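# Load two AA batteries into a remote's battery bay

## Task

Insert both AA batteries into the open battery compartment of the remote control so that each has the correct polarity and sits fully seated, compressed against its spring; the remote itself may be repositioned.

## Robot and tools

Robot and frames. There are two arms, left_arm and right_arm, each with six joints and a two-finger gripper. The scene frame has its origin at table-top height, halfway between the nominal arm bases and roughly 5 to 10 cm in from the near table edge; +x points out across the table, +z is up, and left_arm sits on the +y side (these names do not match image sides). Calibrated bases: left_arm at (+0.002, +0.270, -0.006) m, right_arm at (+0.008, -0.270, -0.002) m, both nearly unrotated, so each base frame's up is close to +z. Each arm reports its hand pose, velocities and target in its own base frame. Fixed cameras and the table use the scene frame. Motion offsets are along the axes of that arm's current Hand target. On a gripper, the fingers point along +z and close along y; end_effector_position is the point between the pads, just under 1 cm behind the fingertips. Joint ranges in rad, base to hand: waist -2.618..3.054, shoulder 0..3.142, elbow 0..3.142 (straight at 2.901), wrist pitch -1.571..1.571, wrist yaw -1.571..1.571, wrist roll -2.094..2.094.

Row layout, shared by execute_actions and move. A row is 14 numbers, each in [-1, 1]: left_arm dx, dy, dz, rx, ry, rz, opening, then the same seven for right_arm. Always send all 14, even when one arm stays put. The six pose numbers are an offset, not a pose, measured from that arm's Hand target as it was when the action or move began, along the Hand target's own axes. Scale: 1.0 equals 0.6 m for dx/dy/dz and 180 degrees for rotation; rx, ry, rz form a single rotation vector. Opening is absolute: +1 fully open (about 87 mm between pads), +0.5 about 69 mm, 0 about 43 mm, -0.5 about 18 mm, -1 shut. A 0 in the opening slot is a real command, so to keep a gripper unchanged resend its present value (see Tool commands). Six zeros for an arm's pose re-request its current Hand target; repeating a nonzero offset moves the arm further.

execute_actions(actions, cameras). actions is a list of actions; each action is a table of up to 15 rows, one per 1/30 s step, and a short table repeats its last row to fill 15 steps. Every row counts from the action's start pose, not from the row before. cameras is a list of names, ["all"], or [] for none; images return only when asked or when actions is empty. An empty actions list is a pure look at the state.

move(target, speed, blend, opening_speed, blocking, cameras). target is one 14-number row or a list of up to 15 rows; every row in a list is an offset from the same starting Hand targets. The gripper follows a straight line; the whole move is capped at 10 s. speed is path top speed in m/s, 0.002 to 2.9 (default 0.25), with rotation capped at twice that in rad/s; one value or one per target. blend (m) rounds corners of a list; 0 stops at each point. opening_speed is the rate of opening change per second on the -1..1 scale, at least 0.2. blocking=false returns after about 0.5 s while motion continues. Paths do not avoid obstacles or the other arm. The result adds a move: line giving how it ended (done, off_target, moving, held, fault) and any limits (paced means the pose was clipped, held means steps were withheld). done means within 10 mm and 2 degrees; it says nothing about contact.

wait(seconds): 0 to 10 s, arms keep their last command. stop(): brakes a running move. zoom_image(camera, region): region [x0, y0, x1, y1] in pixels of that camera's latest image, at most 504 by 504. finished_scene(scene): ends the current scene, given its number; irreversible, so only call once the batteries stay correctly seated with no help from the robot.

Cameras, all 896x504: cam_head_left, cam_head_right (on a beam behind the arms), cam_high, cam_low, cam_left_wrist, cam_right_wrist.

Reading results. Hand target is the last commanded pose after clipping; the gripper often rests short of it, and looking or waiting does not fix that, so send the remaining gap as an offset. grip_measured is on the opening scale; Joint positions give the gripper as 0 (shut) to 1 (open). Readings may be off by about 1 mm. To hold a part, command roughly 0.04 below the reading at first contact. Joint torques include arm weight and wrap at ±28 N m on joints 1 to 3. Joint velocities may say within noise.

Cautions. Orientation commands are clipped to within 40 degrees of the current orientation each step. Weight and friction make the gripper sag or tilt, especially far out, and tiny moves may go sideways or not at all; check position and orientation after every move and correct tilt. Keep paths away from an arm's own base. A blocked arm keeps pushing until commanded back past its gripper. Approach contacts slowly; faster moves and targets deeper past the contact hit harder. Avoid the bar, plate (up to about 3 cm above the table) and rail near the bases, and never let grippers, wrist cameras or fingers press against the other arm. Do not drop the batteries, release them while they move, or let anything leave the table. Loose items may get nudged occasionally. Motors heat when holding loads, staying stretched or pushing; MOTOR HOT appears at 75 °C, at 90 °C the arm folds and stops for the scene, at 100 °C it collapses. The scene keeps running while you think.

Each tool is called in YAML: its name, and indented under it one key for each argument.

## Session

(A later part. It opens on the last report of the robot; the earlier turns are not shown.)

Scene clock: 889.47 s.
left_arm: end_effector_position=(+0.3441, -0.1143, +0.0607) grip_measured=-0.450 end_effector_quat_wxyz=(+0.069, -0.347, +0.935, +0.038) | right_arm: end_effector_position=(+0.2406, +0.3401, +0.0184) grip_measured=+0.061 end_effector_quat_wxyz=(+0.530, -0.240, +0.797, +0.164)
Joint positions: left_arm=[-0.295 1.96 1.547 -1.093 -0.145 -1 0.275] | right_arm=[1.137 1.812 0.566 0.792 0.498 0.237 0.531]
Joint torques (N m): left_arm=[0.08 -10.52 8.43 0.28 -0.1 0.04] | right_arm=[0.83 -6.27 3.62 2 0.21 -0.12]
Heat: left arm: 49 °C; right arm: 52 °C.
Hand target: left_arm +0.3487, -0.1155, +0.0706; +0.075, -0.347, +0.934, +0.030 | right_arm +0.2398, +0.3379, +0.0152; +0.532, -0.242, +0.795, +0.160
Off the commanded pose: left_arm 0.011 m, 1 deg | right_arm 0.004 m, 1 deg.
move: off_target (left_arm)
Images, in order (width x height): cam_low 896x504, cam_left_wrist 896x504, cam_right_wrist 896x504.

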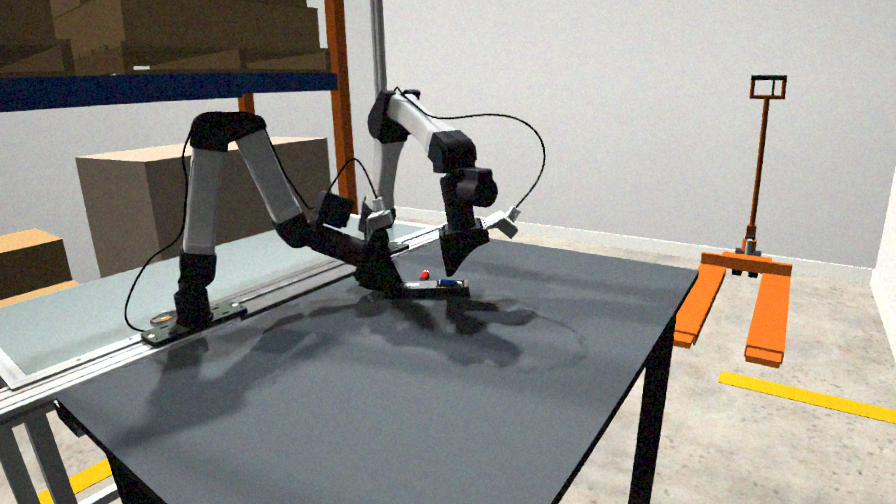

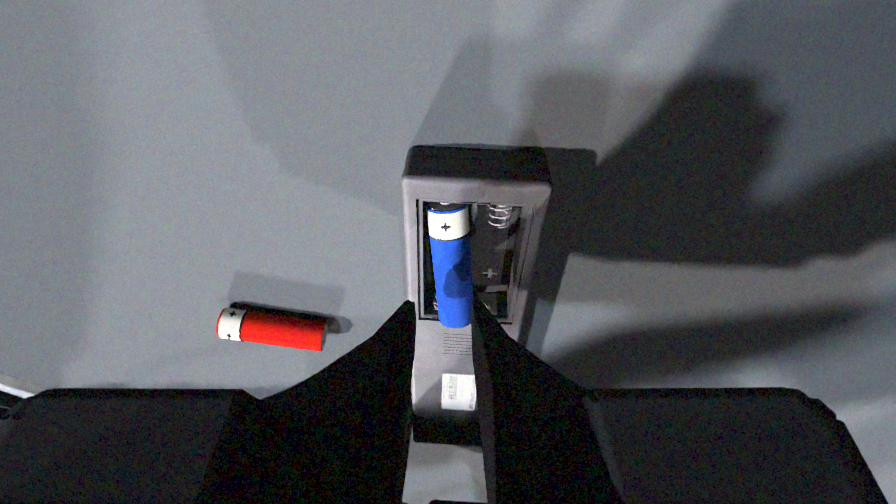

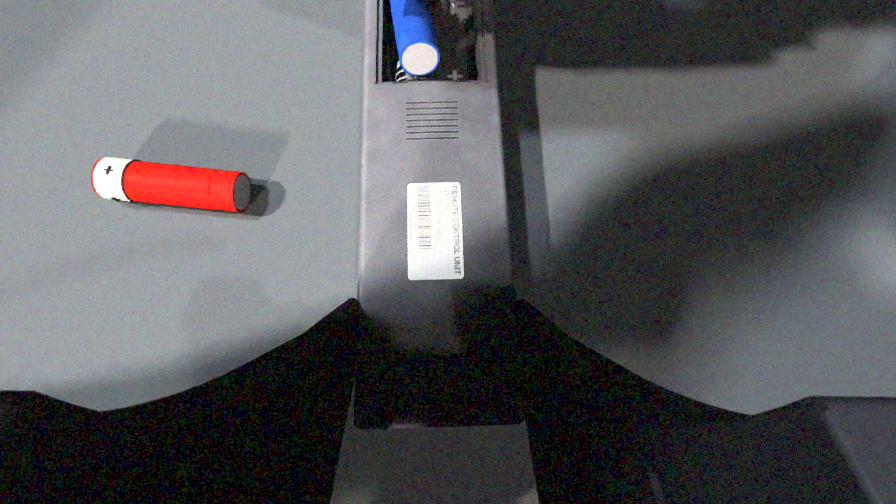

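move:
  target: [-0.0313,-0.0067,0.005,-0.0026,0,-0.0165,-0.47,0,0,0,0,0,0,-0.06]
  cameras: ["cam_left_wrist"]
  speed: 0.1

zoom_image:
  camera: "cam_left_wrist"
  region: [330, 190, 630, 460]

Scene clock: 946.63 s.
left_arm: end_effector_position=(+0.3609, -0.1060, +0.0668) grip_measured=-0.470 end_effector_quat_wxyz=(+0.075, -0.365, +0.927, +0.035) | right_arm: end_effector_position=(+0.2406, +0.3401, +0.0184) grip_measured=+0.061 end_effector_quat_wxyz=(+0.530, -0.240, +0.797, +0.164)
Joint positions: left_arm=[-0.26 1.993 1.619 -1.117 -0.145 -1.004 0.265] | right_arm=[1.137 1.812 0.566 0.792 0.498 0.237 0.531]
Joint torques (N m): left_arm=[0.25 -9.18 8.7 0.28 -0.1 -0.08] | right_arm=[0.72 -6.24 3.64 1.96 0.23 -0.06]
Heat: left arm: 51 °C; right arm: 53 °C.
Hand target: left_arm +0.3658, -0.1061, +0.0707; +0.074, -0.372, +0.925, +0.031 | right_arm +0.2398, +0.3379, +0.0152; +0.532, -0.242, +0.795, +0.160
Off the commanded pose: left_arm 0.006 m, 1 deg | right_arm 0.004 m, 1 deg.
move: done
Images, in order (width x height): cam_left_wrist 896x504.

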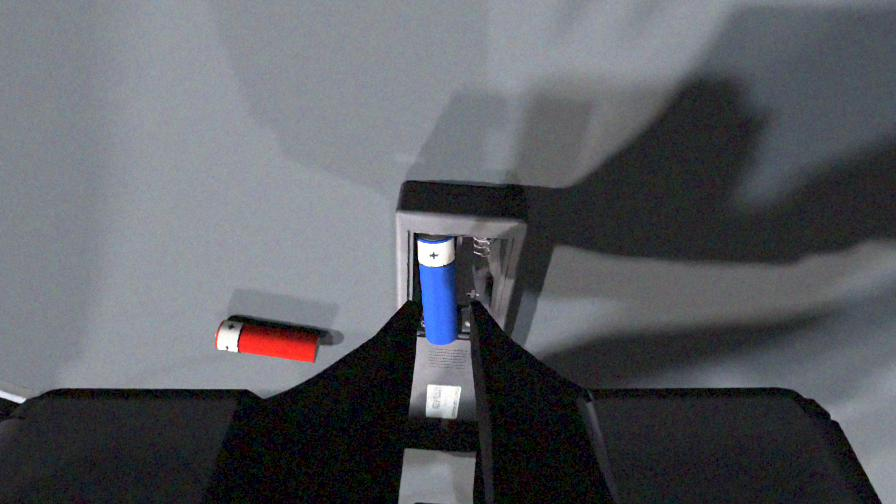

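Scaled by 1.680 from the camera's 896x504 image, which has a finer 1280x720 frame.

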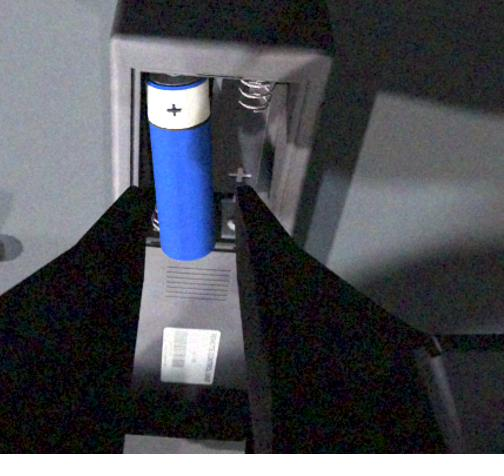

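move:
  target: [0.011,0.0025,0.0373,0,0,0,-0.47,0,0,0,0,0,0,-0.06]
  cameras: ["cam_left_wrist","cam_right_wrist"]
  speed: 0.06

zoom_image:
  camera: "cam_left_wrist"
  region: [330, 190, 630, 460]

zoom_image:
  camera: "cam_right_wrist"
  region: [330, 0, 560, 180]

Scene clock: 968.93 s.
left_arm: end_effector_position=(+0.3607, -0.1060, +0.0536) grip_measured=-0.470 end_effector_quat_wxyz=(+0.076, -0.367, +0.927, +0.034) | right_arm: end_effector_position=(+0.2406, +0.3401, +0.0184) grip_measured=+0.061 end_effector_quat_wxyz=(+0.530, -0.240, +0.797, +0.164)
Joint positions: left_arm=[-0.26 1.998 1.573 -1.064 -0.145 -1.009 0.265] | right_arm=[1.137 1.812 0.566 0.792 0.498 0.237 0.531]
Joint torques (N m): left_arm=[-0.08 -9.2 4.96 0.68 -0.11 -0.08] | right_arm=[0.77 -6.26 3.63 1.97 0.22 -0.13]
Heat: left arm: 50 °C; right arm: 53 °C.
Hand target: left_arm +0.3625, -0.1069, +0.0475; +0.074, -0.372, +0.925, +0.032 | right_arm +0.2398, +0.3379, +0.0152; +0.532, -0.242, +0.795, +0.160
Off the commanded pose: left_arm 0.006 m, 1 deg | right_arm 0.004 m, 1 deg.
move: done
Images, in order (width x height): cam_left_wrist 896x504, cam_right_wrist 896x504.

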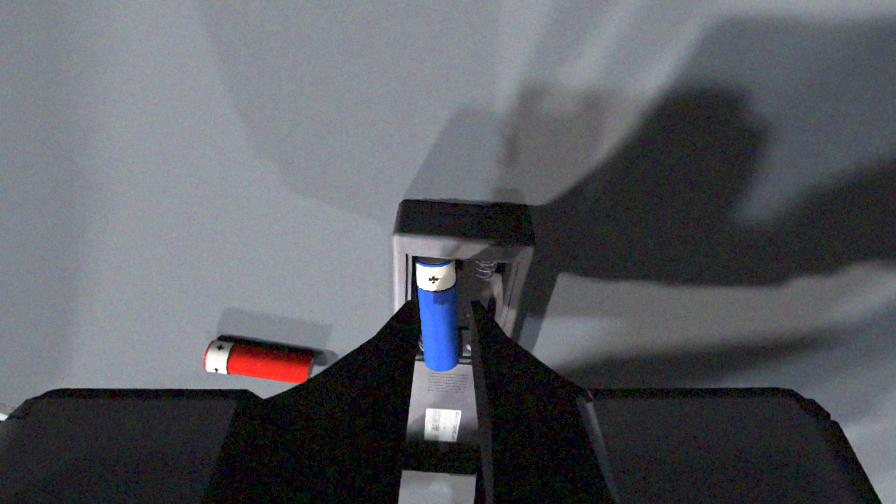

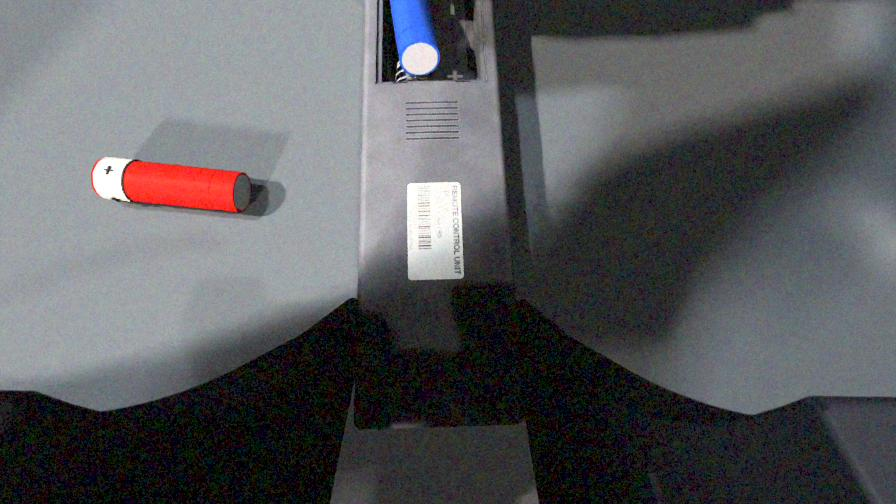

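Scaled by 1.680 from the camera's 896x504 image, which has a finer 1280x720 frame.

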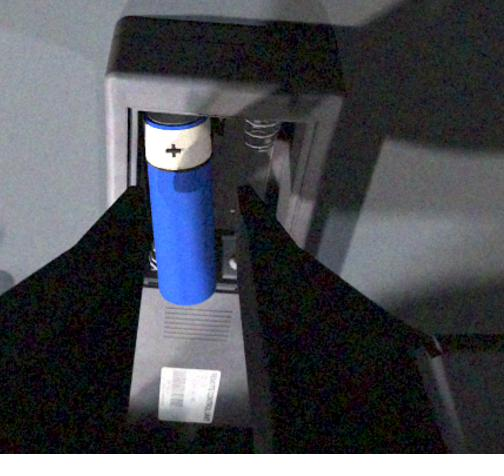

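Scaled by 2.191 from the camera's 896x504 image, which has a finer 1280x720 frame.

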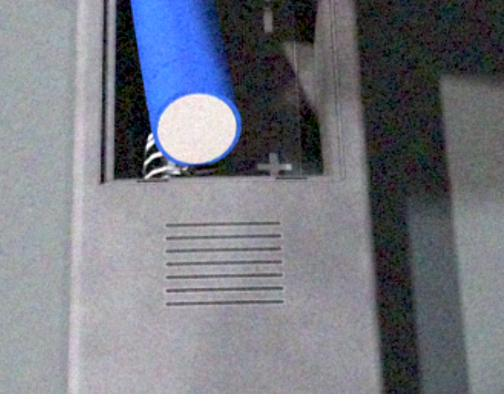

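move:
  target: [0.0021,0.002,0.0132,0,0,0,-0.47,0,0,0,0,0,0,-0.06]
  cameras: ["cam_left_wrist","cam_low"]
  speed: 0.05

zoom_image:
  camera: "cam_left_wrist"
  region: [330, 190, 630, 460]

zoom_image:
  camera: "cam_low"
  region: [425, 265, 481, 305]

Scene clock: 983.80 s.
left_arm: end_effector_position=(+0.3603, -0.1059, +0.0467) grip_measured=-0.470 end_effector_quat_wxyz=(+0.077, -0.367, +0.926, +0.033) | right_arm: end_effector_position=(+0.2406, +0.3401, +0.0184) grip_measured=+0.061 end_effector_quat_wxyz=(+0.530, -0.240, +0.797, +0.164)
Joint positions: left_arm=[-0.26 1.998 1.545 -1.032 -0.145 -1.009 0.265] | right_arm=[1.137 1.812 0.566 0.792 0.498 0.237 0.531]
Joint torques (N m): left_arm=[0.08 -8.94 4.9 0.68 -0.11 -0.06] | right_arm=[0.88 -6.08 3.69 1.96 0.2 -0.12]
Heat: left arm: 50 °C; right arm: 53 °C.
Hand target: left_arm +0.3617, -0.1060, +0.0395; +0.074, -0.372, +0.925, +0.031 | right_arm +0.2398, +0.3379, +0.0152; +0.532, -0.242, +0.795, +0.160
Off the commanded pose: left_arm 0.007 m, 1 deg | right_arm 0.004 m, 1 deg.
move: done
Images, in order (width x height): cam_low 896x504, cam_left_wrist 896x504.

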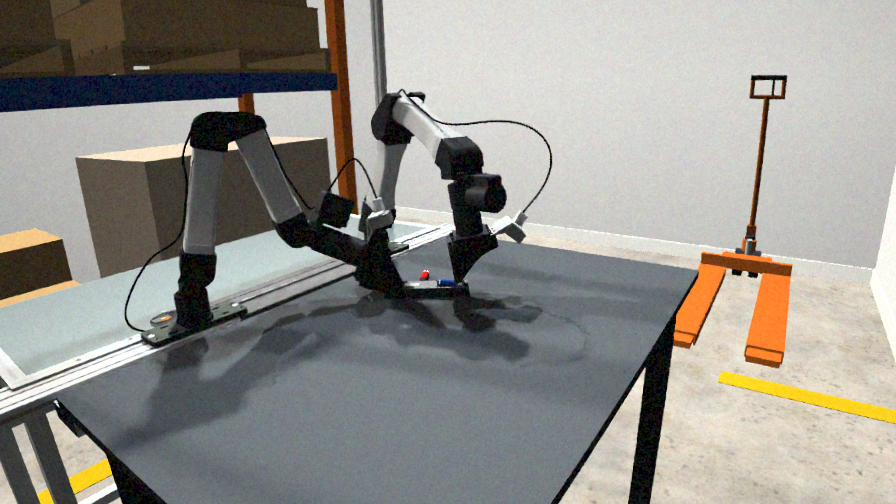

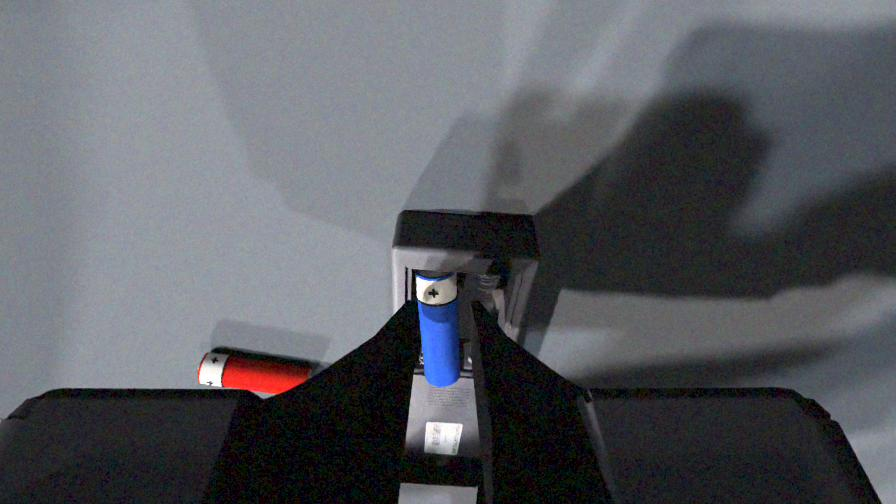

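Scaled by 1.680 from the camera's 896x504 image, which has a finer 1280x720 frame.

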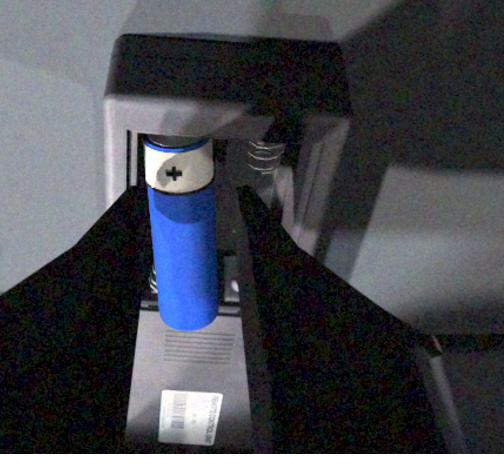

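Scaled by 9.000 from the camera's 896x504 image, which has a finer 1280x720 frame.

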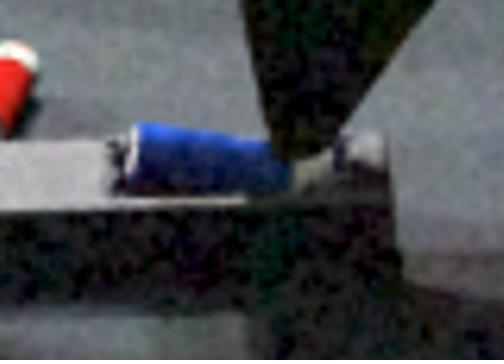

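move:
  target: [0.0135,0.002,-0.0005,0,0,0,-0.47,0,0,0,0,0,0,-0.06]
  cameras: ["cam_left_wrist","cam_low"]
  speed: 0.05

zoom_image:
  camera: "cam_left_wrist"
  region: [330, 190, 630, 460]

zoom_image:
  camera: "cam_low"
  region: [425, 265, 481, 305]

Scene clock: 995.53 s.
left_arm: end_effector_position=(+0.3565, -0.1077, +0.0426) grip_measured=-0.470 end_effector_quat_wxyz=(+0.073, -0.369, +0.926, +0.035) | right_arm: end_effector_position=(+0.2406, +0.3401, +0.0184) grip_measured=+0.061 end_effector_quat_wxyz=(+0.530, -0.240, +0.797, +0.164)
Joint positions: left_arm=[-0.267 1.998 1.528 -1.025 -0.145 -1.02 0.265] | right_arm=[1.137 1.812 0.566 0.792 0.498 0.237 0.531]
Joint torques (N m): left_arm=[-0.79 -10.43 3.75 0.67 -0.12 -0.13] | right_arm=[0.72 -6.37 3.47 1.98 0.19 -0.18]
Heat: left arm: 49 °C; right arm: 53 °C.
Hand target: left_arm +0.3551, -0.1108, +0.0385; +0.074, -0.372, +0.925, +0.031 | right_arm +0.2398, +0.3379, +0.0152; +0.532, -0.242, +0.795, +0.160
Off the commanded pose: left_arm 0.005 m, 1 deg | right_arm 0.004 m, 1 deg.
move: done
Images, in order (width x height): cam_low 896x504, cam_left_wrist 896x504.

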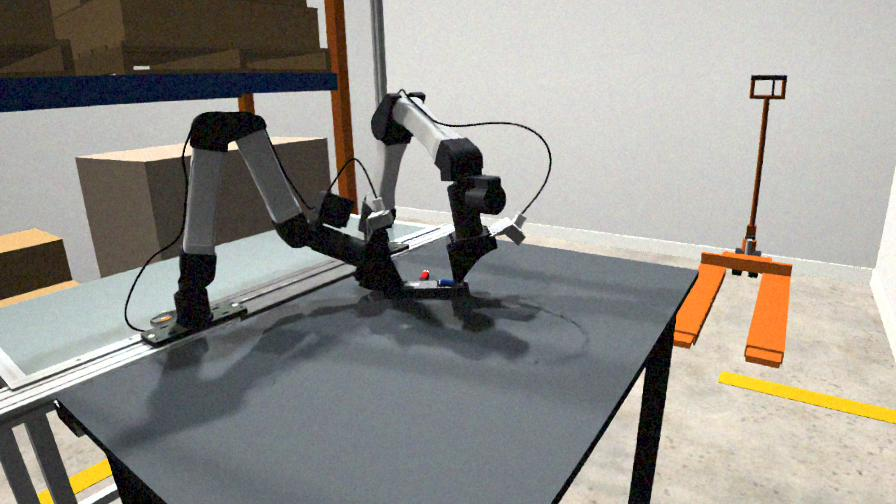

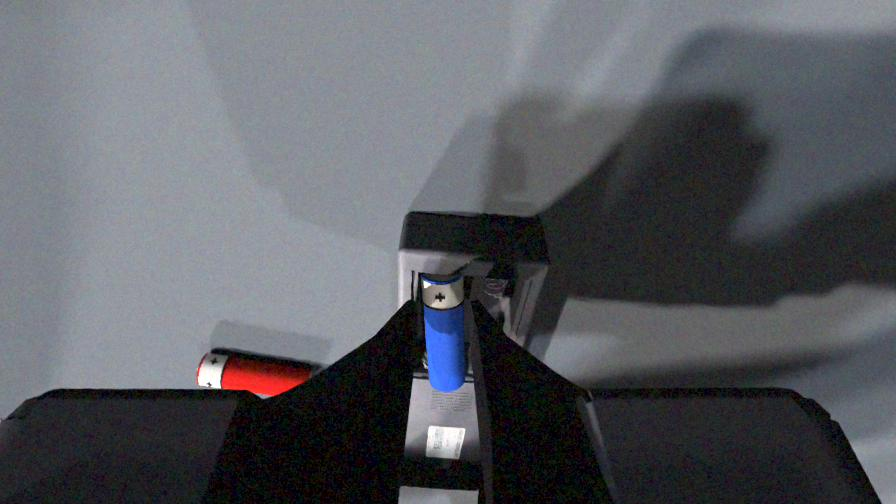

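Scaled by 1.680 from the camera's 896x504 image, which has a finer 1280x720 frame.

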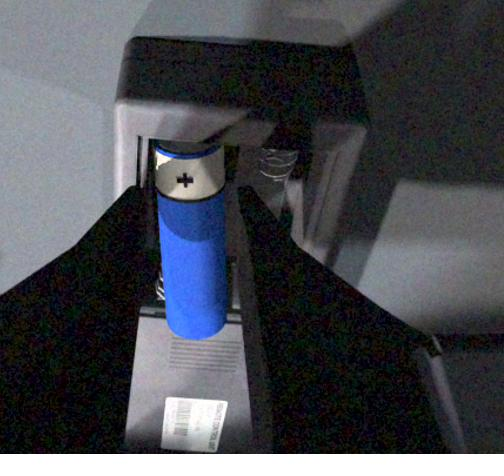

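Scaled by 9.000 from the camera's 896x504 image, which has a finer 1280x720 frame.

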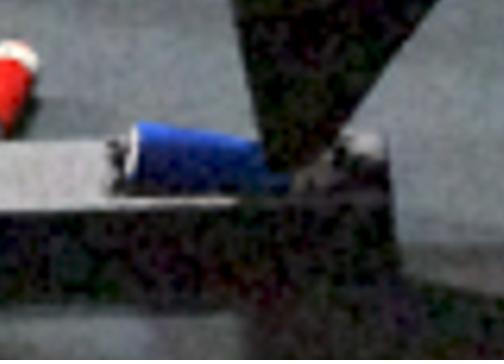

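move:
  target: [0,0,0,0,0,0,-0.7,0,0,0,0,0,0,-0.06]
  cameras: ["cam_left_wrist","cam_low"]
  opening_speed: 0.3

zoom_image:
  camera: "cam_left_wrist"
  region: [330, 190, 630, 460]

zoom_image:
  camera: "cam_low"
  region: [425, 265, 481, 305]

Scene clock: 1006.93 s.
left_arm: end_effector_position=(+0.3571, -0.1079, +0.0413) grip_measured=-0.639 end_effector_quat_wxyz=(+0.075, -0.371, +0.925, +0.034) | right_arm: end_effector_position=(+0.2408, +0.3398, +0.0184) grip_measured=+0.061 end_effector_quat_wxyz=(+0.530, -0.239, +0.797, +0.163)
Joint positions: left_arm=[-0.267 1.998 1.523 -1.017 -0.145 -1.024 0.181] | right_arm=[1.137 1.812 0.566 0.792 0.5 0.237 0.531]
Joint torques (N m): left_arm=[-0.77 -10.43 4.14 0.6 -0.11 -0.07] | right_arm=[0.65 -6.15 3.7 1.98 0.21 -0.11]
Heat: left arm: 50 °C; right arm: 53 °C.
Hand target: left_arm +0.3550, -0.1107, +0.0384; +0.074, -0.371, +0.925, +0.032 | right_arm +0.2397, +0.3379, +0.0152; +0.532, -0.242, +0.795, +0.160
Off the commanded pose: left_arm 0.004 m, 0 deg | right_arm 0.004 m, 1 deg.
move: done
Images, in order (width x height): cam_low 896x504, cam_left_wrist 896x504.

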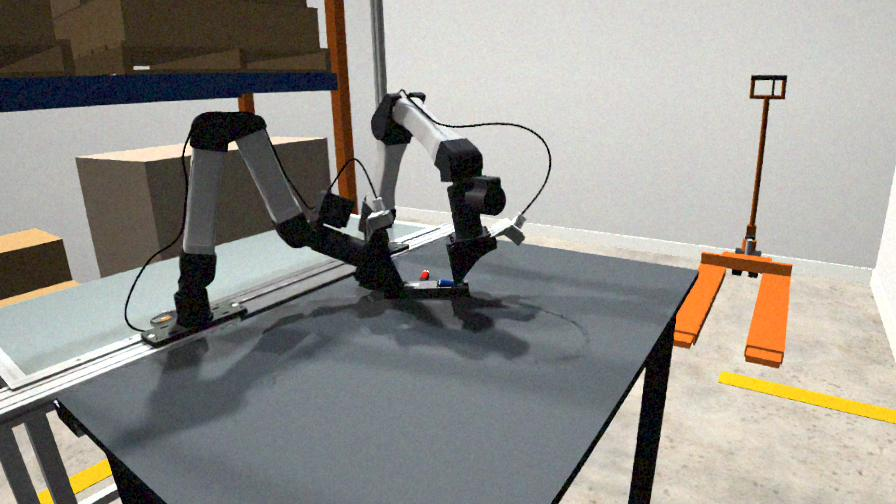

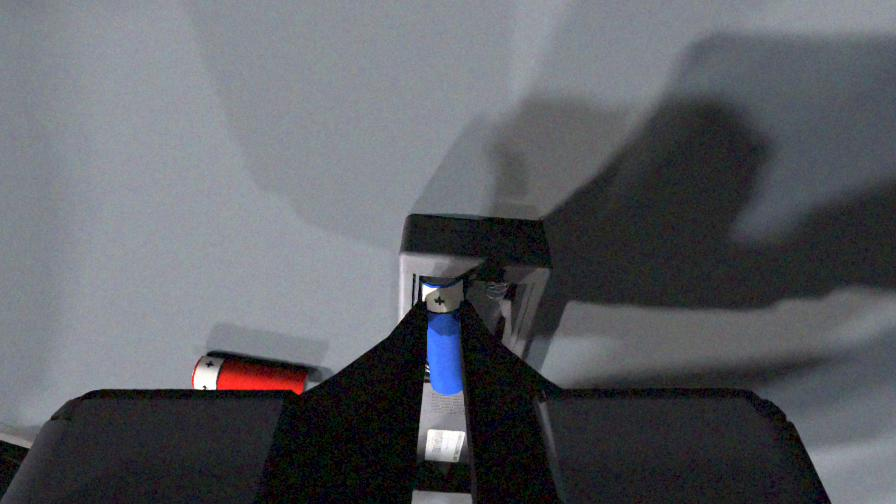

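Scaled by 1.680 from the camera's 896x504 image, which has a finer 1280x720 frame.

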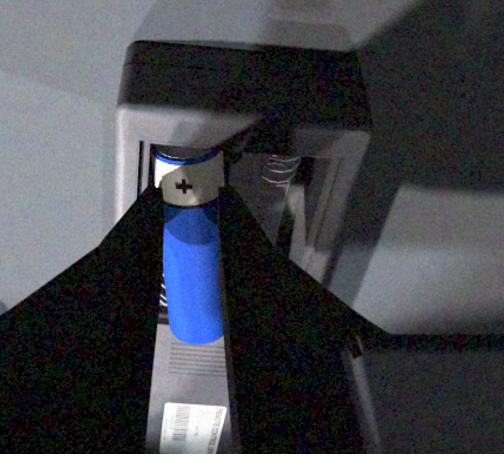

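Scaled by 9.000 from the camera's 896x504 image, which has a finer 1280x720 frame.

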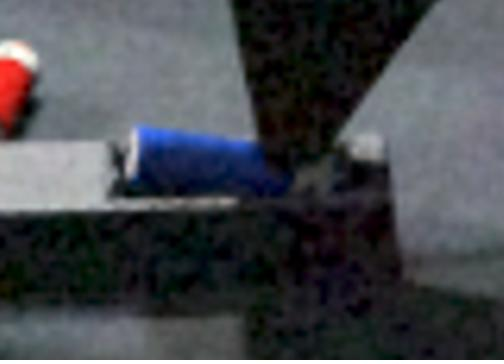

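move:
  target: [-0.008,0,-0.06,0,0,0,-0.75,0,0,0,0,0,0,-0.06]
  cameras: ["cam_left_wrist","cam_low"]
  speed: 0.05

zoom_image:
  camera: "cam_left_wrist"
  region: [330, 190, 630, 460]

zoom_image:
  camera: "cam_low"
  region: [409, 245, 493, 305]

Scene clock: 1021.07 s.
left_arm: end_effector_position=(+0.3489, -0.1073, +0.0558) grip_measured=-0.639 end_effector_quat_wxyz=(+0.057, -0.369, +0.926, +0.047) | right_arm: end_effector_position=(+0.2406, +0.3400, +0.0184) grip_measured=+0.061 end_effector_quat_wxyz=(+0.530, -0.239, +0.797, +0.164)
Joint positions: left_arm=[-0.271 1.998 1.58 -1.119 -0.145 -1.028 0.181] | right_arm=[1.137 1.812 0.566 0.792 0.5 0.237 0.531]
Joint torques (N m): left_arm=[-0.62 -13 8.44 0.24 -0.12 -0.06] | right_arm=[0.58 -6.24 3.52 2.02 0.2 -0.08]
Heat: left arm: 50 °C; right arm: 53 °C.
Hand target: left_arm +0.3544, -0.1115, +0.0748; +0.074, -0.371, +0.925, +0.031 | right_arm +0.2397, +0.3380, +0.0152; +0.532, -0.242, +0.795, +0.160
Off the commanded pose: left_arm 0.020 m, 3 deg | right_arm 0.004 m, 1 deg.
move: off_target (left_arm)
Images, in order (width x height): cam_low 896x504, cam_left_wrist 896x504.

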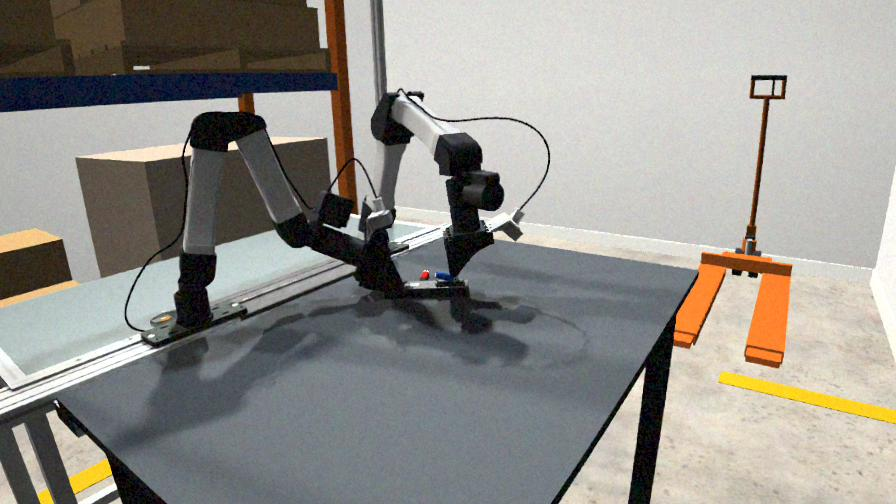

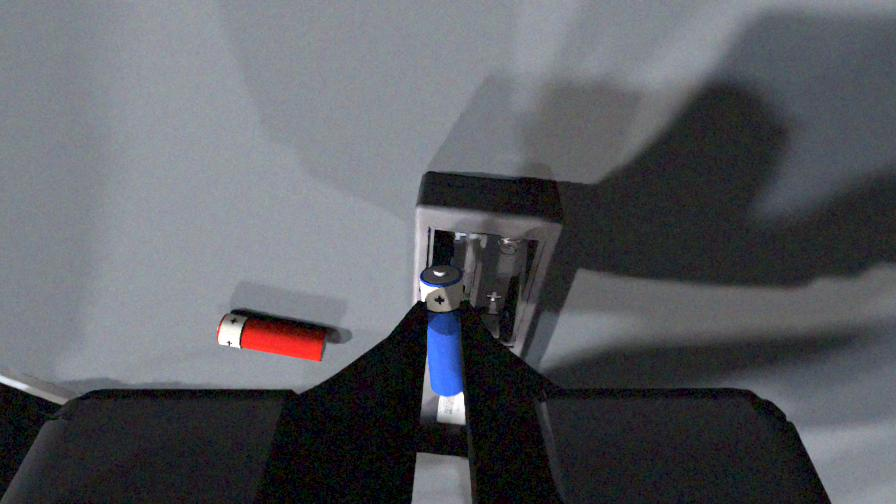

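Scaled by 1.680 from the camera's 896x504 image, which has a finer 1280x720 frame.

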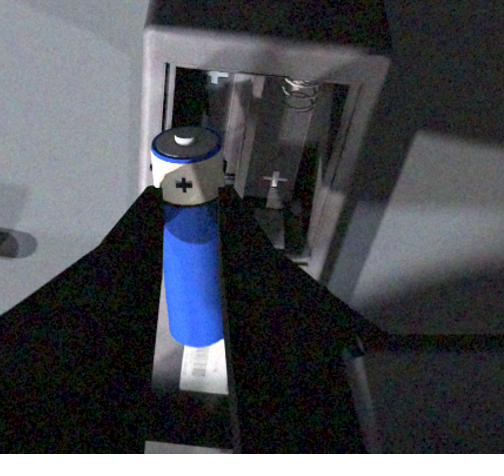

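Scaled by 6.000 from the camera's 896x504 image, which has a finer 1280x720 frame.

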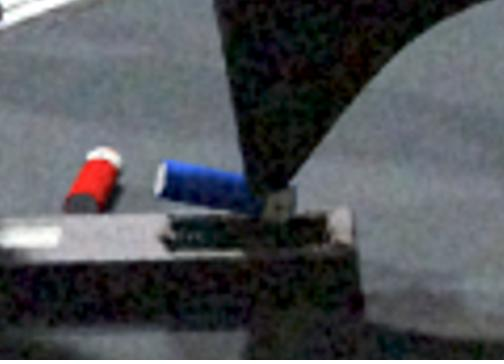

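move:
  target:
    - [-0.004,0,-0.02,0,0,0,-0.75,0,0,0,0,0,0,-0.06]
    - [-0.03,0,-0.008,0.0068,-0.1556,0.016,-0.75,0,0,0,0,0,0,-0.06]
  cameras: ["cam_left_wrist","cam_low","cam_right_wrist"]
  speed: 0.08

zoom_image:
  camera: "cam_left_wrist"
  region: [330, 130, 630, 400]

zoom_image:
  camera: "cam_low"
  region: [400, 225, 500, 305]

Scene clock: 1064.93 s.
left_arm: end_effector_position=(+0.3621, -0.0995, +0.0686) grip_measured=-0.639 end_effector_quat_wxyz=(+0.274, -0.323, +0.897, +0.124) | right_arm: end_effector_position=(+0.2406, +0.3400, +0.0184) grip_measured=+0.061 end_effector_quat_wxyz=(+0.530, -0.239, +0.797, +0.164)
Joint positions: left_arm=[-0.438 1.828 1.345 -0.845 -0.567 -1.059 0.181] | right_arm=[1.137 1.812 0.566 0.792 0.5 0.237 0.531]
Joint torques (N m): left_arm=[-0.66 -12.46 5.08 0.86 -0.53 -0.04] | right_arm=[0.8 -6.19 3.66 1.97 0.21 -0.13]
Heat: left arm: 56 °C; right arm: 53 °C.
Hand target: left_arm +0.3666, -0.0998, +0.0824; +0.299, -0.329, +0.889, +0.113 | right_arm +0.2397, +0.3380, +0.0152; +0.532, -0.242, +0.795, +0.160
Off the commanded pose: left_arm 0.015 m, 3 deg | right_arm 0.004 m, 1 deg.
move: off_target (left_arm)
Images, in order (width x height): cam_low 896x504, cam_left_wrist 896x504, cam_right_wrist 896x504.

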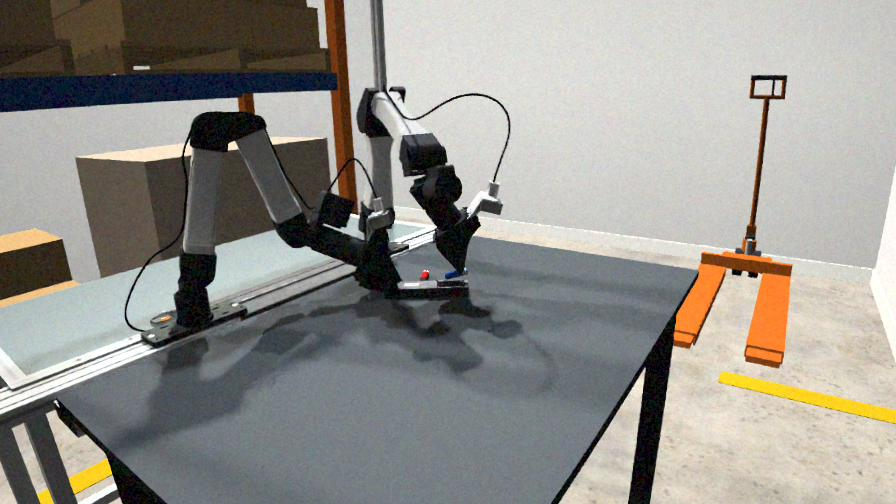

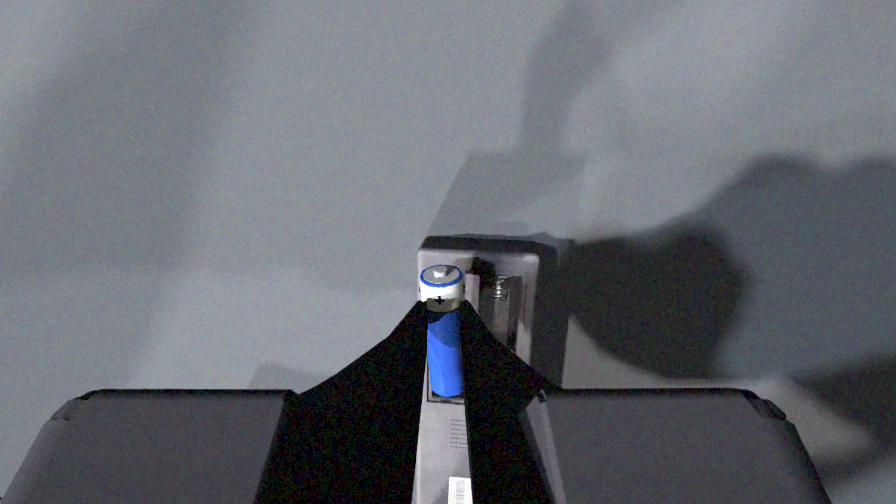

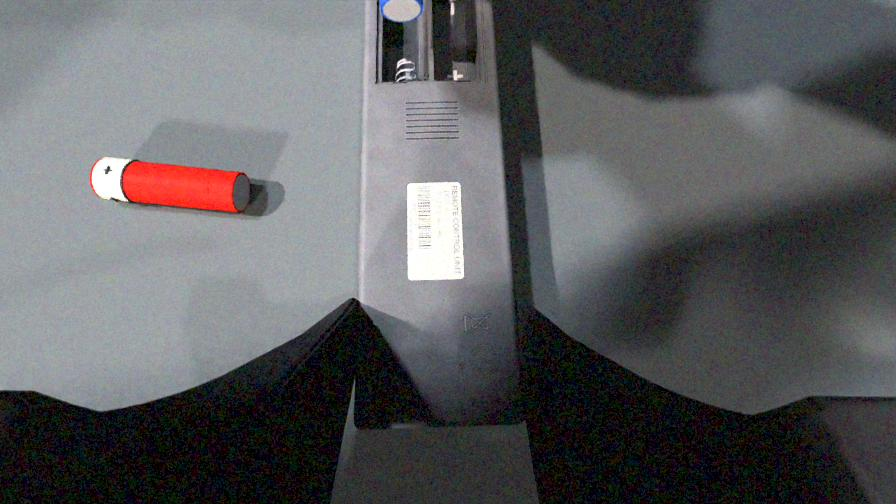

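Scaled by 1.680 from the camera's 896x504 image, which has a finer 1280x720 frame.

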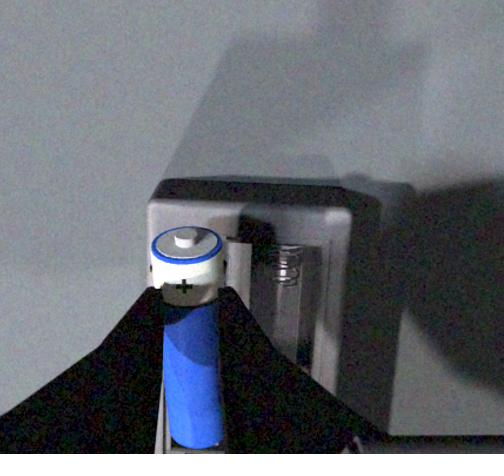

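Scaled by 5.040 from the camera's 896x504 image, which has a finer 1280x720 frame.

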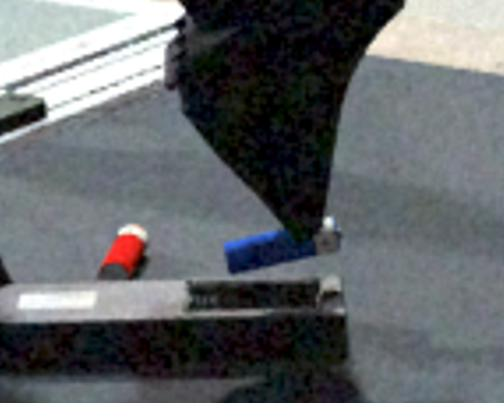

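move:
  target: [0.0435,-0.004,0.03,0.0077,0,0.0102,-0.75,0,0,0,0,0,0,-0.06]
  cameras: ["cam_left_wrist","cam_low","cam_right_wrist"]
  speed: 0.06

zoom_image:
  camera: "cam_left_wrist"
  region: [330, 180, 630, 450]

zoom_image:
  camera: "cam_low"
  region: [400, 225, 500, 305]

zoom_image:
  camera: "cam_right_wrist"
  region: [330, 0, 560, 180]

Scene clock: 1098.40 s.
left_arm: end_effector_position=(+0.3593, -0.1047, +0.0537) grip_measured=-0.638 end_effector_quat_wxyz=(+0.295, -0.311, +0.896, +0.118) | right_arm: end_effector_position=(+0.2407, +0.3399, +0.0184) grip_measured=+0.061 end_effector_quat_wxyz=(+0.530, -0.239, +0.797, +0.164)
Joint positions: left_arm=[-0.465 1.81 1.247 -0.728 -0.59 -1.047 0.181] | right_arm=[1.137 1.812 0.566 0.792 0.5 0.237 0.531]
Joint torques (N m): left_arm=[-0.58 -9.46 4.01 1.11 -0.28 0.03] | right_arm=[0.75 -6.28 3.73 1.97 0.19 -0.12]
Heat: left arm: 60 °C; right arm: 53 °C.
Hand target: left_arm +0.3606, -0.1081, +0.0523; +0.301, -0.311, +0.895, +0.107 | right_arm +0.2397, +0.3379, +0.0152; +0.532, -0.242, +0.795, +0.160
Off the commanded pose: left_arm 0.004 m, 1 deg | right_arm 0.004 m, 1 deg.
move: done
Images, in order (width x height): cam_low 896x504, cam_left_wrist 896x504, cam_right_wrist 896x504.

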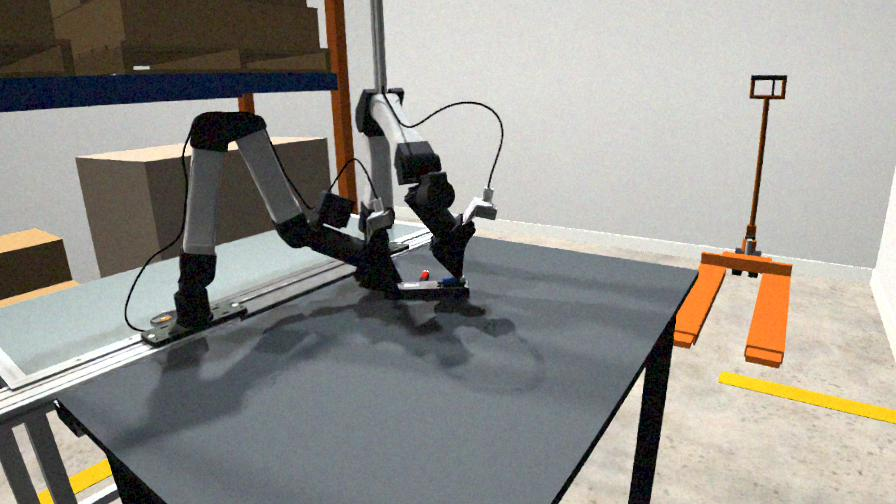

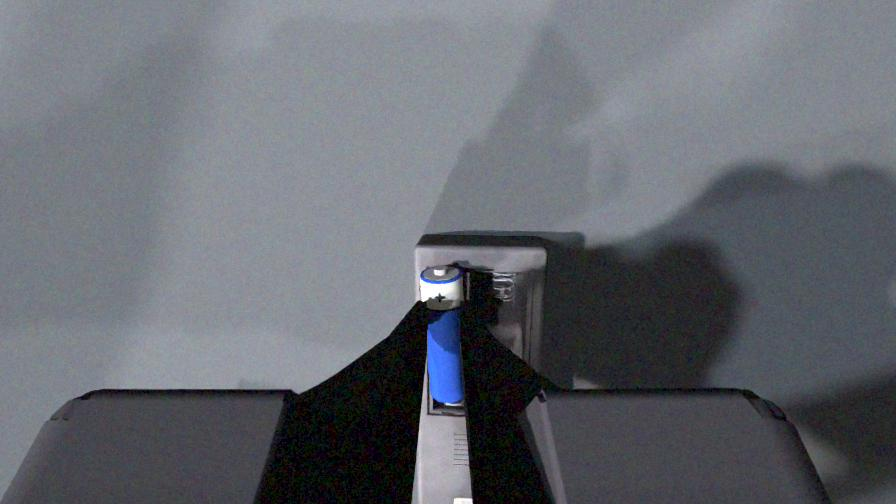

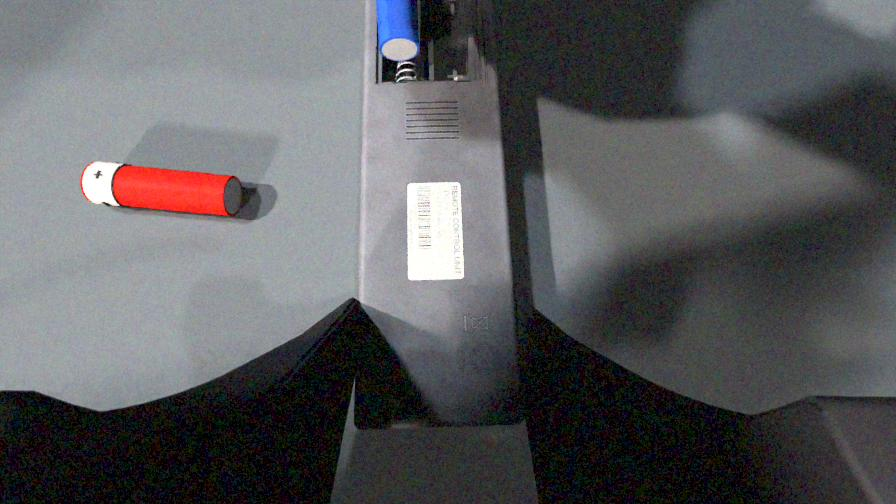

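Scaled by 1.680 from the camera's 896x504 image, which has a finer 1280x720 frame.

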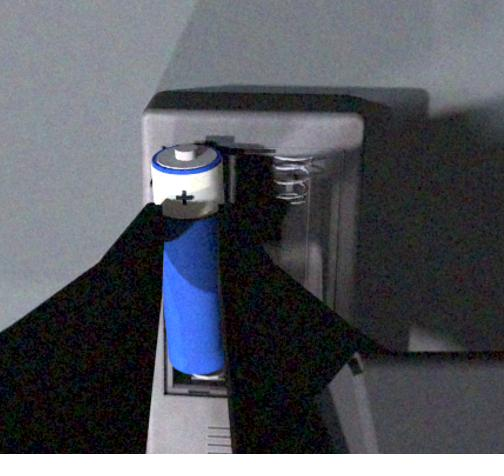

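Scaled by 5.040 from the camera's 896x504 image, which has a finer 1280x720 frame.

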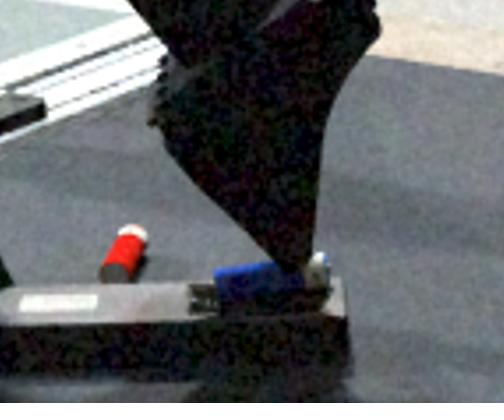

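Scaled by 2.191 from the camera's 896x504 image, which has a finer 1280x720 frame.

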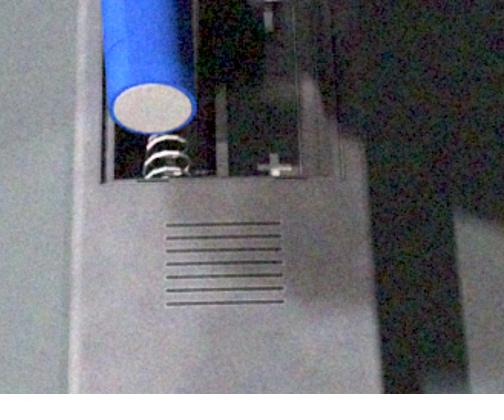

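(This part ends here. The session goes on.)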